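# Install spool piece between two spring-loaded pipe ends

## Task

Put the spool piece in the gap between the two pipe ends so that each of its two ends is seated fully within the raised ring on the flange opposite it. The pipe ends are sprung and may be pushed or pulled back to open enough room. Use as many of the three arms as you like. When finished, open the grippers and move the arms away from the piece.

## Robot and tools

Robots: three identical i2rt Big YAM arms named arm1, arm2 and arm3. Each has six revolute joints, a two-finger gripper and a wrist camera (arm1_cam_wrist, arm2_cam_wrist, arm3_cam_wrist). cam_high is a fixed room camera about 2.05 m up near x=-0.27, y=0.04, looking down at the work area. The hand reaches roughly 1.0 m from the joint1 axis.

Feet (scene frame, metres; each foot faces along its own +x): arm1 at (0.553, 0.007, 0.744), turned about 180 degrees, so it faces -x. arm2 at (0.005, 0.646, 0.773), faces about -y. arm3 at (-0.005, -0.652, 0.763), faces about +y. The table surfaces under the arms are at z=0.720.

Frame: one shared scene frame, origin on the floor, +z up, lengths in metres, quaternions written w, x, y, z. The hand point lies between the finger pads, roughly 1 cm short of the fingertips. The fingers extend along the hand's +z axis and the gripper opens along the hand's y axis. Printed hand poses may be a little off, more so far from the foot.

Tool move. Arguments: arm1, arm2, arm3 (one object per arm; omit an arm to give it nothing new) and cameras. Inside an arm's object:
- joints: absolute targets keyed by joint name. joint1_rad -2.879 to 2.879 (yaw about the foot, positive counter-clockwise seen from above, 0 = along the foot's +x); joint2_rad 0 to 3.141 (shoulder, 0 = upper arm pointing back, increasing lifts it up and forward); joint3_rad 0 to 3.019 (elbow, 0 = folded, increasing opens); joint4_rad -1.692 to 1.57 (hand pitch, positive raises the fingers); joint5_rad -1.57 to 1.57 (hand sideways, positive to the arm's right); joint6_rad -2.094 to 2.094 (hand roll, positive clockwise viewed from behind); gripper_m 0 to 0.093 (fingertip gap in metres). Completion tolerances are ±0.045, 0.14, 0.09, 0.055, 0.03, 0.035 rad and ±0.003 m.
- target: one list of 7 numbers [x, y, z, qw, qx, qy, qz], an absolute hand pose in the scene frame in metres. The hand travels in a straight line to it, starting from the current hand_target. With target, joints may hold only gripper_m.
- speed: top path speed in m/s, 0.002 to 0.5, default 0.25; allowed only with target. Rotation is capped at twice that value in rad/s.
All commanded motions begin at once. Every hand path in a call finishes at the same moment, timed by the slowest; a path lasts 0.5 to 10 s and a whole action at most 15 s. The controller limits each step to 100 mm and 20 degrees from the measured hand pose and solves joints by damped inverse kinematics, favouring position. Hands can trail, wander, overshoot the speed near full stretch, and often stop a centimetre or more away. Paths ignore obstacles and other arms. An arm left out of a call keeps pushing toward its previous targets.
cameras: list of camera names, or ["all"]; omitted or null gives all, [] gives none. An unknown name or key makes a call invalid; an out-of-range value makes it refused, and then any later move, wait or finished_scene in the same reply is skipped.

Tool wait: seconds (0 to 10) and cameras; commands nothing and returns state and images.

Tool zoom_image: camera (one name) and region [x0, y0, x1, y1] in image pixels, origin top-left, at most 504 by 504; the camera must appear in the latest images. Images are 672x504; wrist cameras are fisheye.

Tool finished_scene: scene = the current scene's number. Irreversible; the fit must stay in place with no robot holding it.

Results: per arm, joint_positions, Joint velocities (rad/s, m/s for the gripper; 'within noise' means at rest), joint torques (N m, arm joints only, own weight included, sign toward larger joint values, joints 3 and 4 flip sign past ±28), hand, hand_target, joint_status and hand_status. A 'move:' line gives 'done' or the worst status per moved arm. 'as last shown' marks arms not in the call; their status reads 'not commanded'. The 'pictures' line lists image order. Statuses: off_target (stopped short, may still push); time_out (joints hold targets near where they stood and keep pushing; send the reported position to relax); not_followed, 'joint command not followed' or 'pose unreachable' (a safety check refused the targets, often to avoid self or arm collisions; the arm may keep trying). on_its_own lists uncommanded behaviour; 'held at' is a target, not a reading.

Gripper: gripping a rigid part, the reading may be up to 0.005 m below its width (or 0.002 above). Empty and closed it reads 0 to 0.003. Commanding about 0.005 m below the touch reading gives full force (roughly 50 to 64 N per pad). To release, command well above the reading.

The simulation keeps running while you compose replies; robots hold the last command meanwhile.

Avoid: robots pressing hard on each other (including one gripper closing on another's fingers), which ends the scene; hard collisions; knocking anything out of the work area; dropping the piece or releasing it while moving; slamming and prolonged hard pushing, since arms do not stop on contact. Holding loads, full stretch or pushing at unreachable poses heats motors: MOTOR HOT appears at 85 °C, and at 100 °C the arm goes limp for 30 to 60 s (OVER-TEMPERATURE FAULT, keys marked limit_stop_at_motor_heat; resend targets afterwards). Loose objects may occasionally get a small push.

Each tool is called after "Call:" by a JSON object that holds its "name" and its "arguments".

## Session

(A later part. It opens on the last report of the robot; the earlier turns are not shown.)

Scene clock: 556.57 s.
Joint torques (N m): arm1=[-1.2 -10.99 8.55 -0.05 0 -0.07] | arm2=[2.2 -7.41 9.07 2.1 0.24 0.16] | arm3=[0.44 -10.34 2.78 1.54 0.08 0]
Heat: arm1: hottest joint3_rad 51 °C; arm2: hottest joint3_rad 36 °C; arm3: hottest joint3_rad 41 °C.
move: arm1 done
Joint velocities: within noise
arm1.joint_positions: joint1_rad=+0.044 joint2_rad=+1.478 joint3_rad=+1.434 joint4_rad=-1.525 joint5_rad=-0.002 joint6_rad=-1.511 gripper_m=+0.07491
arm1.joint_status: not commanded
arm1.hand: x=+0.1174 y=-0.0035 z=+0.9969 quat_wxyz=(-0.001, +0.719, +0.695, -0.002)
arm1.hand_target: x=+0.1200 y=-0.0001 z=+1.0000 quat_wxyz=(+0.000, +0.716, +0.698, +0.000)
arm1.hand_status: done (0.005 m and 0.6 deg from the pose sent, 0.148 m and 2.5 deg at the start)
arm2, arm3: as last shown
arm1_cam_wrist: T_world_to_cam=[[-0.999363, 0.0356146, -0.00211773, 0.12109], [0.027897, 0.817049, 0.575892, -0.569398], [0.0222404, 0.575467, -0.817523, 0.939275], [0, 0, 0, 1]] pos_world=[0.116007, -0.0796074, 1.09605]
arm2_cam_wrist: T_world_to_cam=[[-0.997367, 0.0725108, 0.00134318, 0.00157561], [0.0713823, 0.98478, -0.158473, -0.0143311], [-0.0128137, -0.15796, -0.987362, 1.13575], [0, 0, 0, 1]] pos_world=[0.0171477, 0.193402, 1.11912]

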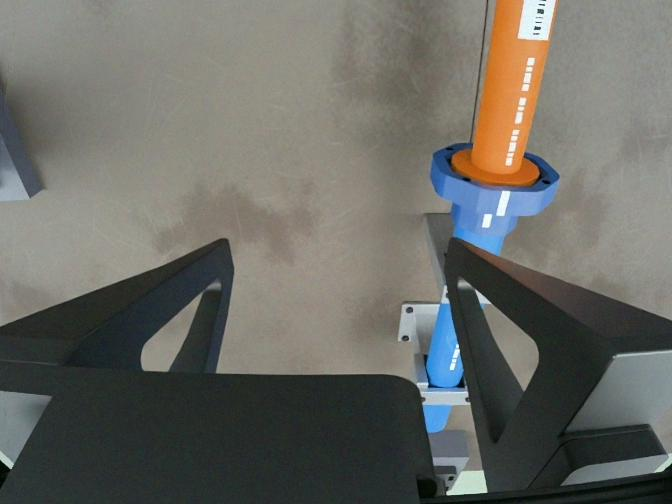

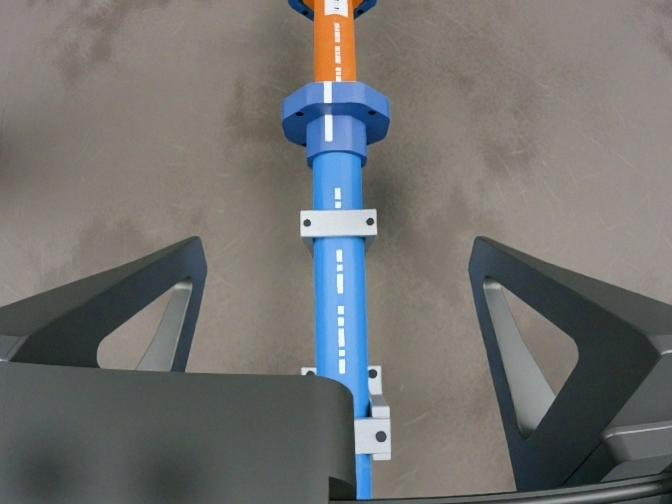

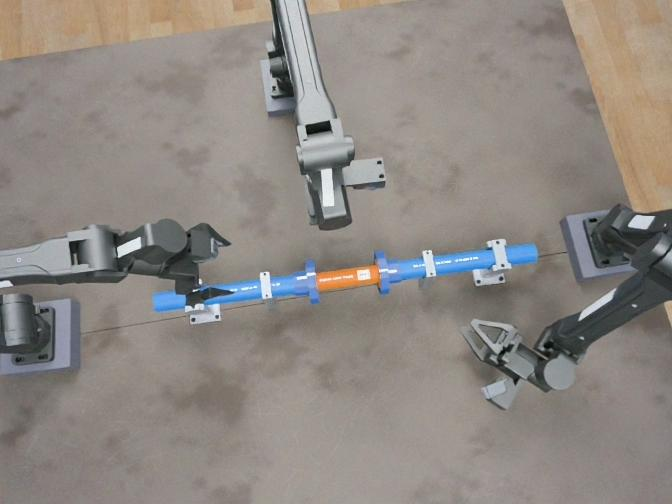

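Call:
{"name": "zoom_image", "arguments": {"camera": "arm1_cam_wrist", "region": [410, 110, 590, 245]}}

Call:
{"name": "move", "arguments": {"arm2": {"target":[0.02,0.21,0.99,0.3535,0.6123,0.6123,-0.3535],"speed":0.2}, "arm1": {"target":[0.075,0.02,0.96,0,0.7163,0.6978,0],"speed":0.2}, "cameras": ["arm1_cam_wrist","arm2_cam_wrist"]}}

Call:
{"name": "zoom_image", "arguments": {"camera": "arm2_cam_wrist", "region": [240, 0, 440, 150]}}

Call:
{"name": "zoom_image", "arguments": {"camera": "arm1_cam_wrist", "region": [330, 50, 600, 250]}}

Scaled by 2.800 (camera's finer frame: 960x720).

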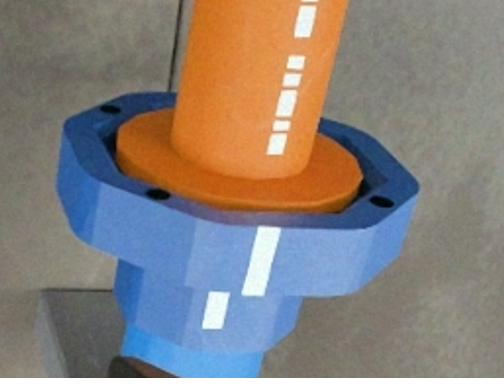

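Scene clock: 565.90 s.
Joint torques (N m): arm1=[-1.2 -11.87 11.17 0.88 -0.01 -0.08] | arm2=[1.26 -5.6 8.88 2.32 -0.11 -0.01] | arm3=[0.38 -10.29 2.86 1.54 0.08 -0.02]
Heat: arm1: hottest joint3_rad 51 °C; arm2: hottest joint3_rad 37 °C; arm3: hottest joint3_rad 40 °C.
move: arm1 off_target; arm2 done
Joint velocities: within noise
arm1.joint_positions: joint1_rad=+0.000 joint2_rad=+1.593 joint3_rad=+1.434 joint4_rad=-1.462 joint5_rad=-0.001 joint6_rad=-1.554 gripper_m=+0.07491
arm1.joint_status: not commanded
arm1.hand: x=+0.0905 y=+0.0164 z=+0.9474 quat_wxyz=(+0.017, +0.719, +0.694, +0.016)
arm1.hand_target: x=+0.0757 y=+0.0200 z=+0.9602 quat_wxyz=(+0.000, +0.716, +0.698, +0.000)
arm1.hand_status: off_target (0.020 m and 2.7 deg from the pose sent, 0.061 m and 0.6 deg at the start)
arm2.joint_positions: joint1_rad=+0.100 joint2_rad=+1.013 joint3_rad=+0.610 joint4_rad=-0.152 joint5_rad=+0.047 joint6_rad=+0.037 gripper_m=+0.09291
arm2.joint_status: not commanded
arm2.hand: x=+0.0187 y=+0.2088 z=+0.9865 quat_wxyz=(-0.347, -0.620, -0.612, +0.348)
arm2.hand_target: x=+0.0199 y=+0.2100 z=+0.9900 quat_wxyz=(-0.353, -0.613, -0.612, +0.354)
arm2.hand_status: done (0.004 m and 1.3 deg from the pose sent, 0.032 m and 15.2 deg at the start)
arm3: as last shown
arm1_cam_wrist: T_world_to_cam=[[-0.997925, 0.0363241, -0.0531654, 0.141648], [-0.000971369, 0.817098, 0.576498, -0.554367], [0.0643821, 0.575353, -0.815367, 0.882128], [0, 0, 0, 1]] pos_world=[0.0840219, -0.0597077, 1.04638]
arm2_cam_wrist: T_world_to_cam=[[-0.999839, 0.0144901, -0.010593, 0.0284604], [0.0174563, 0.922341, -0.385981, 0.193178], [0.00417742, -0.386104, -0.922446, 1.11144], [0, 0, 0, 1]] pos_world=[0.0204407, 0.250541, 1.1001]

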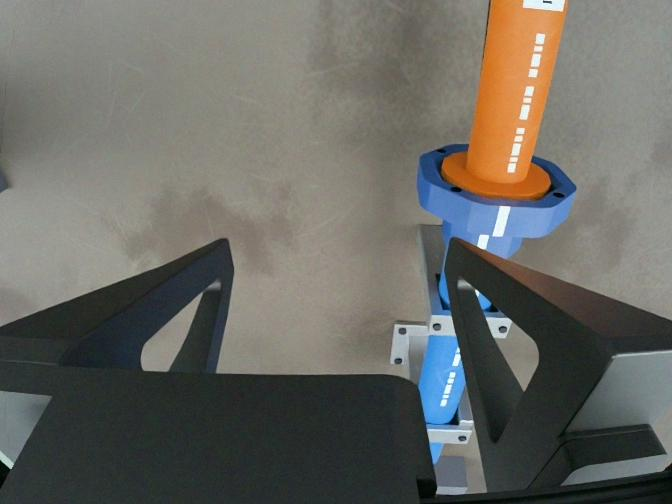

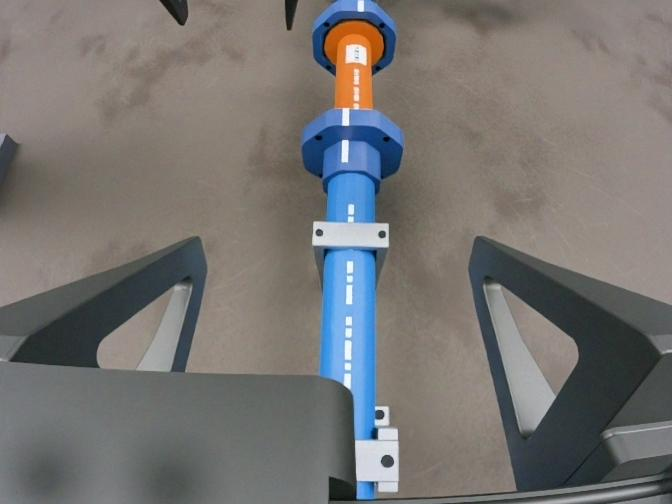

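Scaled by 2.520 (camera's finer frame: 960x720).

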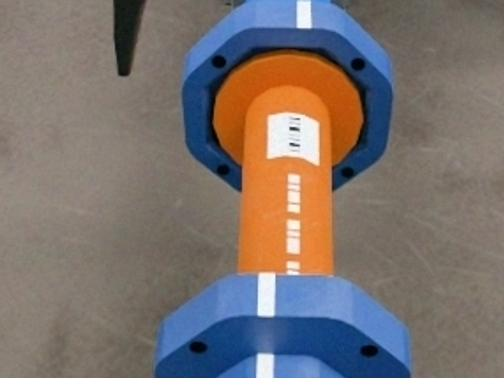

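Scaled by 1.867 (camera's finer frame: 960x720).

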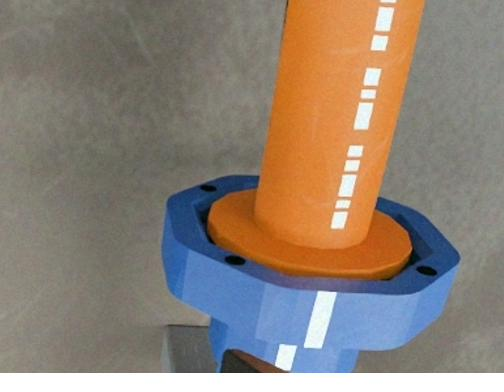

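Call:
{"name": "move", "arguments": {"arm1": {"target":[-0.002,-0.022,0.985,0,0.7163,0.6978,0],"speed":0.2}, "arm2": {"target":[0.02,0.30,1.02,0.3535,0.6123,0.6123,-0.3535],"speed":0.2}, "cameras": ["arm1_cam_wrist"]}}

Call:
{"name": "zoom_image", "arguments": {"camera": "arm1_cam_wrist", "region": [220, 0, 500, 210]}}

Call:
{"name": "move", "arguments": {"arm1": {"target":[-0.01,0.10,0.985,0,0.7163,0.6978,0],"speed":0.2}, "cameras": ["arm1_cam_wrist","cam_high"]}}

Call:
{"name": "zoom_image", "arguments": {"camera": "arm1_cam_wrist", "region": [220, 0, 500, 210]}}

Scene clock: 580.67 s.
Joint torques (N m): arm1=[-0.79 -14.33 12.11 -0.05 -0.04 0.26] | arm2=[2.26 -1.61 9.42 1.46 0.22 0.09] | arm3=[0.56 -10.75 2.66 1.63 0.07 0.06]
Heat: arm1: hottest joint3_rad 51 °C; arm2: hottest joint3_rad 38 °C; arm3: hottest joint3_rad 38 °C.
move: arm1 off_target; arm2 done
Joint velocities: within noise
arm1.joint_positions: joint1_rad=+0.073 joint2_rad=+1.789 joint3_rad=+1.754 joint4_rad=-1.564 joint5_rad=-0.001 joint6_rad=-1.506 gripper_m=+0.07491
arm1.joint_status: not commanded
arm1.hand: x=+0.0096 y=-0.0221 z=+0.9719 quat_wxyz=(+0.009, +0.711, +0.704, +0.009)
arm1.hand_target: x=-0.0013 y=-0.0219 z=+0.9849 quat_wxyz=(+0.000, +0.716, +0.698, +0.000)
arm1.hand_status: off_target (0.017 m and 1.8 deg from the pose sent, 0.107 m and 2.7 deg at the start)
arm2.joint_positions: joint1_rad=+0.109 joint2_rad=+0.646 joint3_rad=+0.537 joint4_rad=-0.418 joint5_rad=+0.059 joint6_rad=+0.037 gripper_m=+0.09291
arm2.joint_status: not commanded
arm2.hand: x=+0.0157 y=+0.2961 z=+1.0245 quat_wxyz=(-0.355, -0.614, -0.608, +0.358)
arm2.hand_target: x=+0.0199 y=+0.2999 z=+1.0201 quat_wxyz=(-0.354, -0.612, -0.612, +0.354)
arm2.hand_status: done (0.007 m and 0.8 deg from the pose sent, 0.097 m and 1.3 deg at the start)
arm3: as last shown
arm1_cam_wrist: T_world_to_cam=[[-0.999398, 0.0107983, -0.0329654, 0.0434218], [-0.0102467, 0.816014, 0.577942, -0.538454], [0.033141, 0.577932, -0.815412, 0.929887], [0, 0, 0, 1]] pos_world=[0.00706086, -0.098494, 1.07087]

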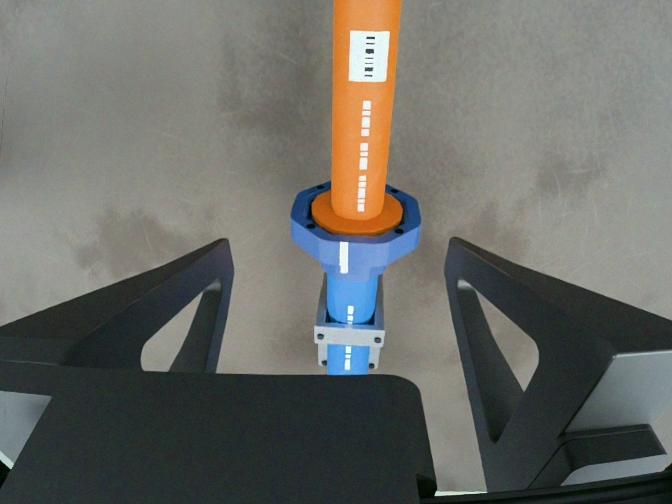

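Scaled by 1.800 (camera's finer frame: 960x720).

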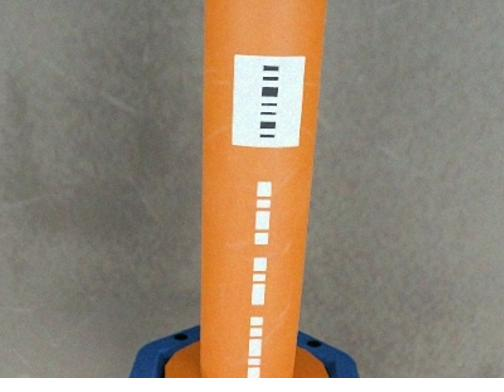

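Scene clock: 582.20 s.
Joint torques (N m): arm1=[-0.26 -14.74 12.12 -0.1 -0.12 -0.06] | arm2=[2.26 -1.55 9.42 1.48 0.21 0.1] | arm3=[0.5 -10.17 2.73 1.73 0.01 0.02]
Heat: arm1: hottest joint3_rad 51 °C; arm2: hottest joint3_rad 38 °C; arm3: hottest joint3_rad 38 °C.
move: arm1 off_target
Joint velocities: within noise
arm1.joint_positions: joint1_rad=-0.148 joint2_rad=+1.830 joint3_rad=+1.813 joint4_rad=-1.582 joint5_rad=+0.002 joint6_rad=-1.691 gripper_m=+0.07491
arm1.joint_status: not commanded
arm1.hand: x=+0.0018 y=+0.1011 z=+0.9728 quat_wxyz=(+0.010, +0.723, +0.690, +0.008)
arm1.hand_target: x=-0.0094 y=+0.0998 z=+0.9848 quat_wxyz=(+0.000, +0.716, +0.698, +0.000)
arm1.hand_status: off_target (0.017 m and 1.9 deg from the pose sent, 0.124 m and 1.8 deg at the start)
arm2: as last shown
arm2.hand_target: x=+0.0199 y=+0.2998 z=+1.0201 quat_wxyz=(-0.354, -0.612, -0.612, +0.354)
arm3.joint_positions: joint1_rad=+0.827 joint2_rad=+1.894 joint3_rad=+0.553 joint4_rad=+1.262 joint5_rad=+1.570 joint6_rad=-1.495 gripper_m=+0.09295
arm3.joint_status: not commanded
arm3.hand: x=-0.1554 y=-0.2758 z=+0.8573 quat_wxyz=(-0.662, +0.653, -0.258, +0.262)
arm3.hand_target: x=-0.1593 y=-0.2793 z=+0.8599 quat_wxyz=(-0.664, +0.654, -0.254, +0.258)
arm3.hand_status: not commanded
arm1_cam_wrist: T_world_to_cam=[[-0.998362, 0.0477444, -0.0315247, 0.0292618], [0.0208653, 0.816896, 0.576407, -0.63823], [0.0532726, 0.574805, -0.816554, 0.861136], [0, 0, 0, 1]] pos_world=[-0.00334422, 0.0249848, 1.07197]

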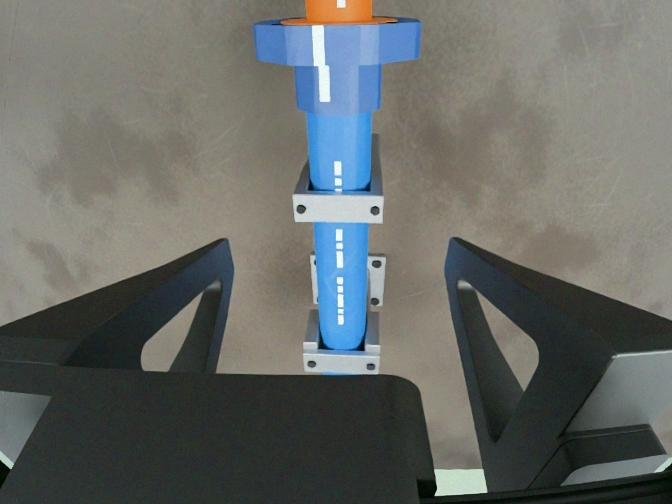

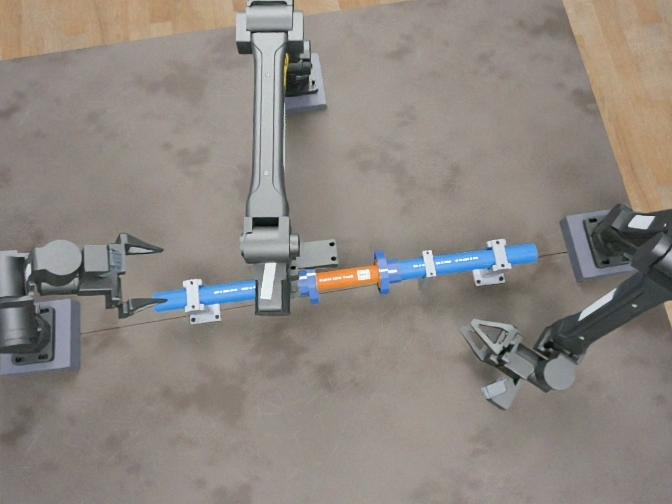

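Scaled by 1.800 (camera's finer frame: 960x720).

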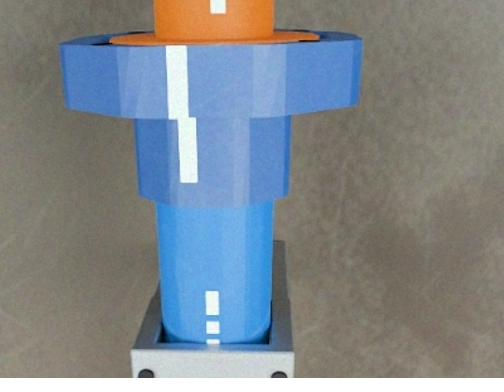

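Call:
{"name": "move", "arguments": {"arm1": {"target":[-0.01,0.118,0.975,0,0.7163,0.6978,0],"speed":0.2}, "cameras": ["arm1_cam_wrist"]}}

Call:
{"name": "zoom_image", "arguments": {"camera": "arm1_cam_wrist", "region": [230, 0, 440, 60]}}

Scene clock: 588.23 s.
Joint torques (N m): arm1=[-0.97 -14.74 11.18 0.8 -0.12 -0.08] | arm2=[2.32 -1.61 9.42 1.48 0.22 0.09] | arm3=[0.97 -9.99 2.81 1.59 0.04 0]
Heat: arm1: hottest joint3_rad 51 °C; arm2: hottest joint3_rad 39 °C; arm3: hottest joint3_rad 38 °C.
move: arm1 off_target
Joint velocities: within noise
arm1.joint_positions: joint1_rad=-0.171 joint2_rad=+1.840 joint3_rad=+1.814 joint4_rad=-1.582 joint5_rad=+0.002 joint6_rad=-1.722 gripper_m=+0.07491
arm1.joint_status: not commanded
arm1.hand: x=+0.0031 y=+0.1139 z=+0.9678 quat_wxyz=(+0.014, +0.720, +0.693, +0.010)
arm1.hand_target: x=-0.0095 y=+0.1179 z=+0.9752 quat_wxyz=(+0.000, +0.716, +0.698, +0.000)
arm1.hand_status: off_target (0.015 m and 2.1 deg from the pose sent, 0.021 m and 1.9 deg at the start)
arm2, arm3: as last shown
arm1_cam_wrist: T_world_to_cam=[[-0.998406, 0.039271, -0.040533, 0.039406], [0.00887536, 0.818517, 0.574414, -0.64402], [0.0557347, 0.573139, -0.817561, 0.850753], [0, 0, 0, 1]] pos_world=[-0.00235734, 0.0379946, 1.06707]

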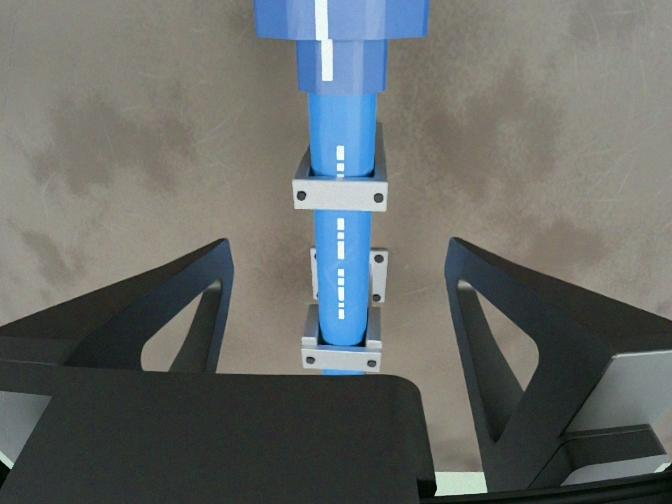

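Scaled by 2.400 (camera's finer frame: 960x720).

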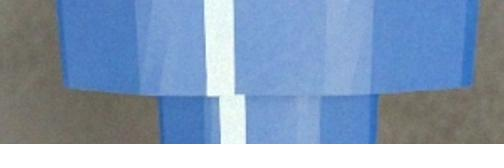

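Call:
{"name": "move", "arguments": {"arm1": {"target":[0.16,0.03,1.01,0,0.7163,0.6978,0],"speed":0.2}, "cameras": ["cam_high","arm1_cam_wrist"]}}

Call:
{"name": "zoom_image", "arguments": {"camera": "cam_high", "region": [295, 250, 335, 310]}}

Call:
{"name": "zoom_image", "arguments": {"camera": "cam_high", "region": [360, 240, 400, 300]}}

Scene clock: 598.13 s.
Joint torques (N m): arm1=[-0.21 -9.58 8.55 -0.05 -0.09 0.27] | arm2=[2.26 -1.55 9.43 1.47 0.22 0.1] | arm3=[0.67 -9.52 2.71 1.62 0 0]
Heat: arm1: hottest joint3_rad 50 °C; arm2: hottest joint3_rad 39 °C; arm3: hottest joint3_rad 37 °C.
move: arm1 done
Joint velocities: within noise
arm1.joint_positions: joint1_rad=-0.043 joint2_rad=+1.376 joint3_rad=+1.355 joint4_rad=-1.549 joint5_rad=+0.001 joint6_rad=-1.617 gripper_m=+0.07491
arm1.joint_status: not commanded
arm1.hand: x=+0.1573 y=+0.0326 z=+1.0068 quat_wxyz=(-0.001, +0.713, +0.701, -0.001)
arm1.hand_target: x=+0.1600 y=+0.0301 z=+1.0100 quat_wxyz=(+0.000, +0.716, +0.698, +0.000)
arm1.hand_status: done (0.005 m and 0.6 deg from the pose sent, 0.183 m and 2.1 deg at the start)
arm2, arm3: as last shown
pictures: arm1_cam_wrist, cam_high
arm1_cam_wrist: T_world_to_cam=[[-0.999847, 0.0172782, -0.00286123, 0.161106], [0.0124425, 0.81577, 0.578243, -0.605674], [0.0123251, 0.578119, -0.815859, 0.925599], [0, 0, 0, 1]] pos_world=[0.157209, -0.0437991, 1.10585]

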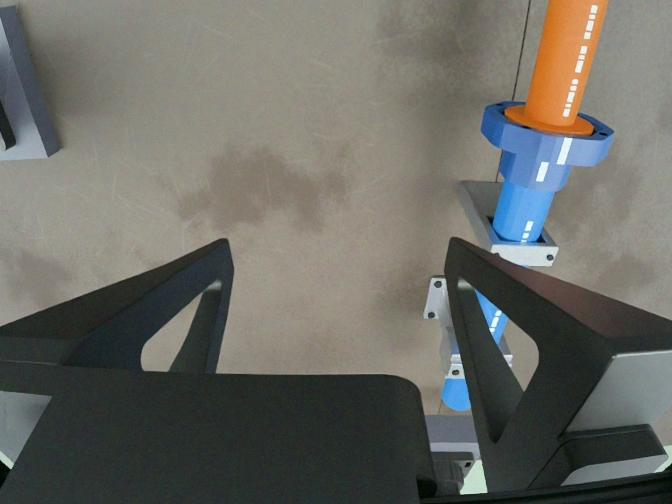

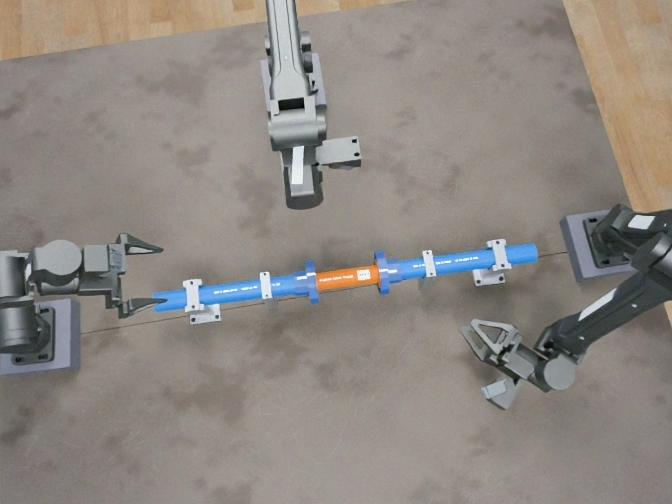

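Scaled by 8.400 (camera's finer frame: 960x720).

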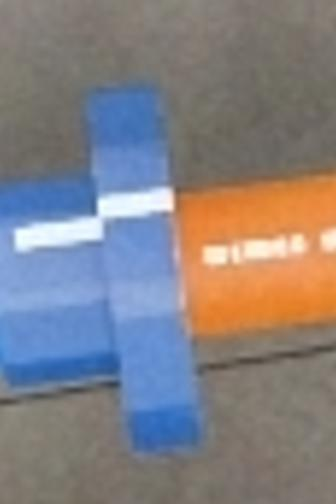

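Scaled by 8.400 (camera's finer frame: 960x720).

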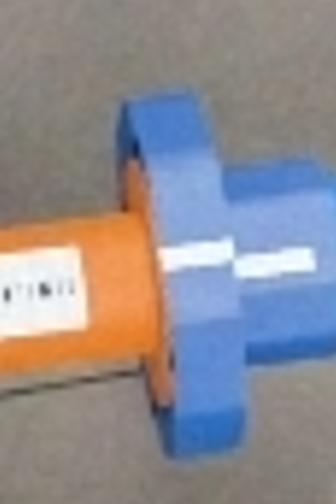

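Call:
{"name": "finished_scene", "arguments": {"scene": 2}}

The scene is finished: the task was done.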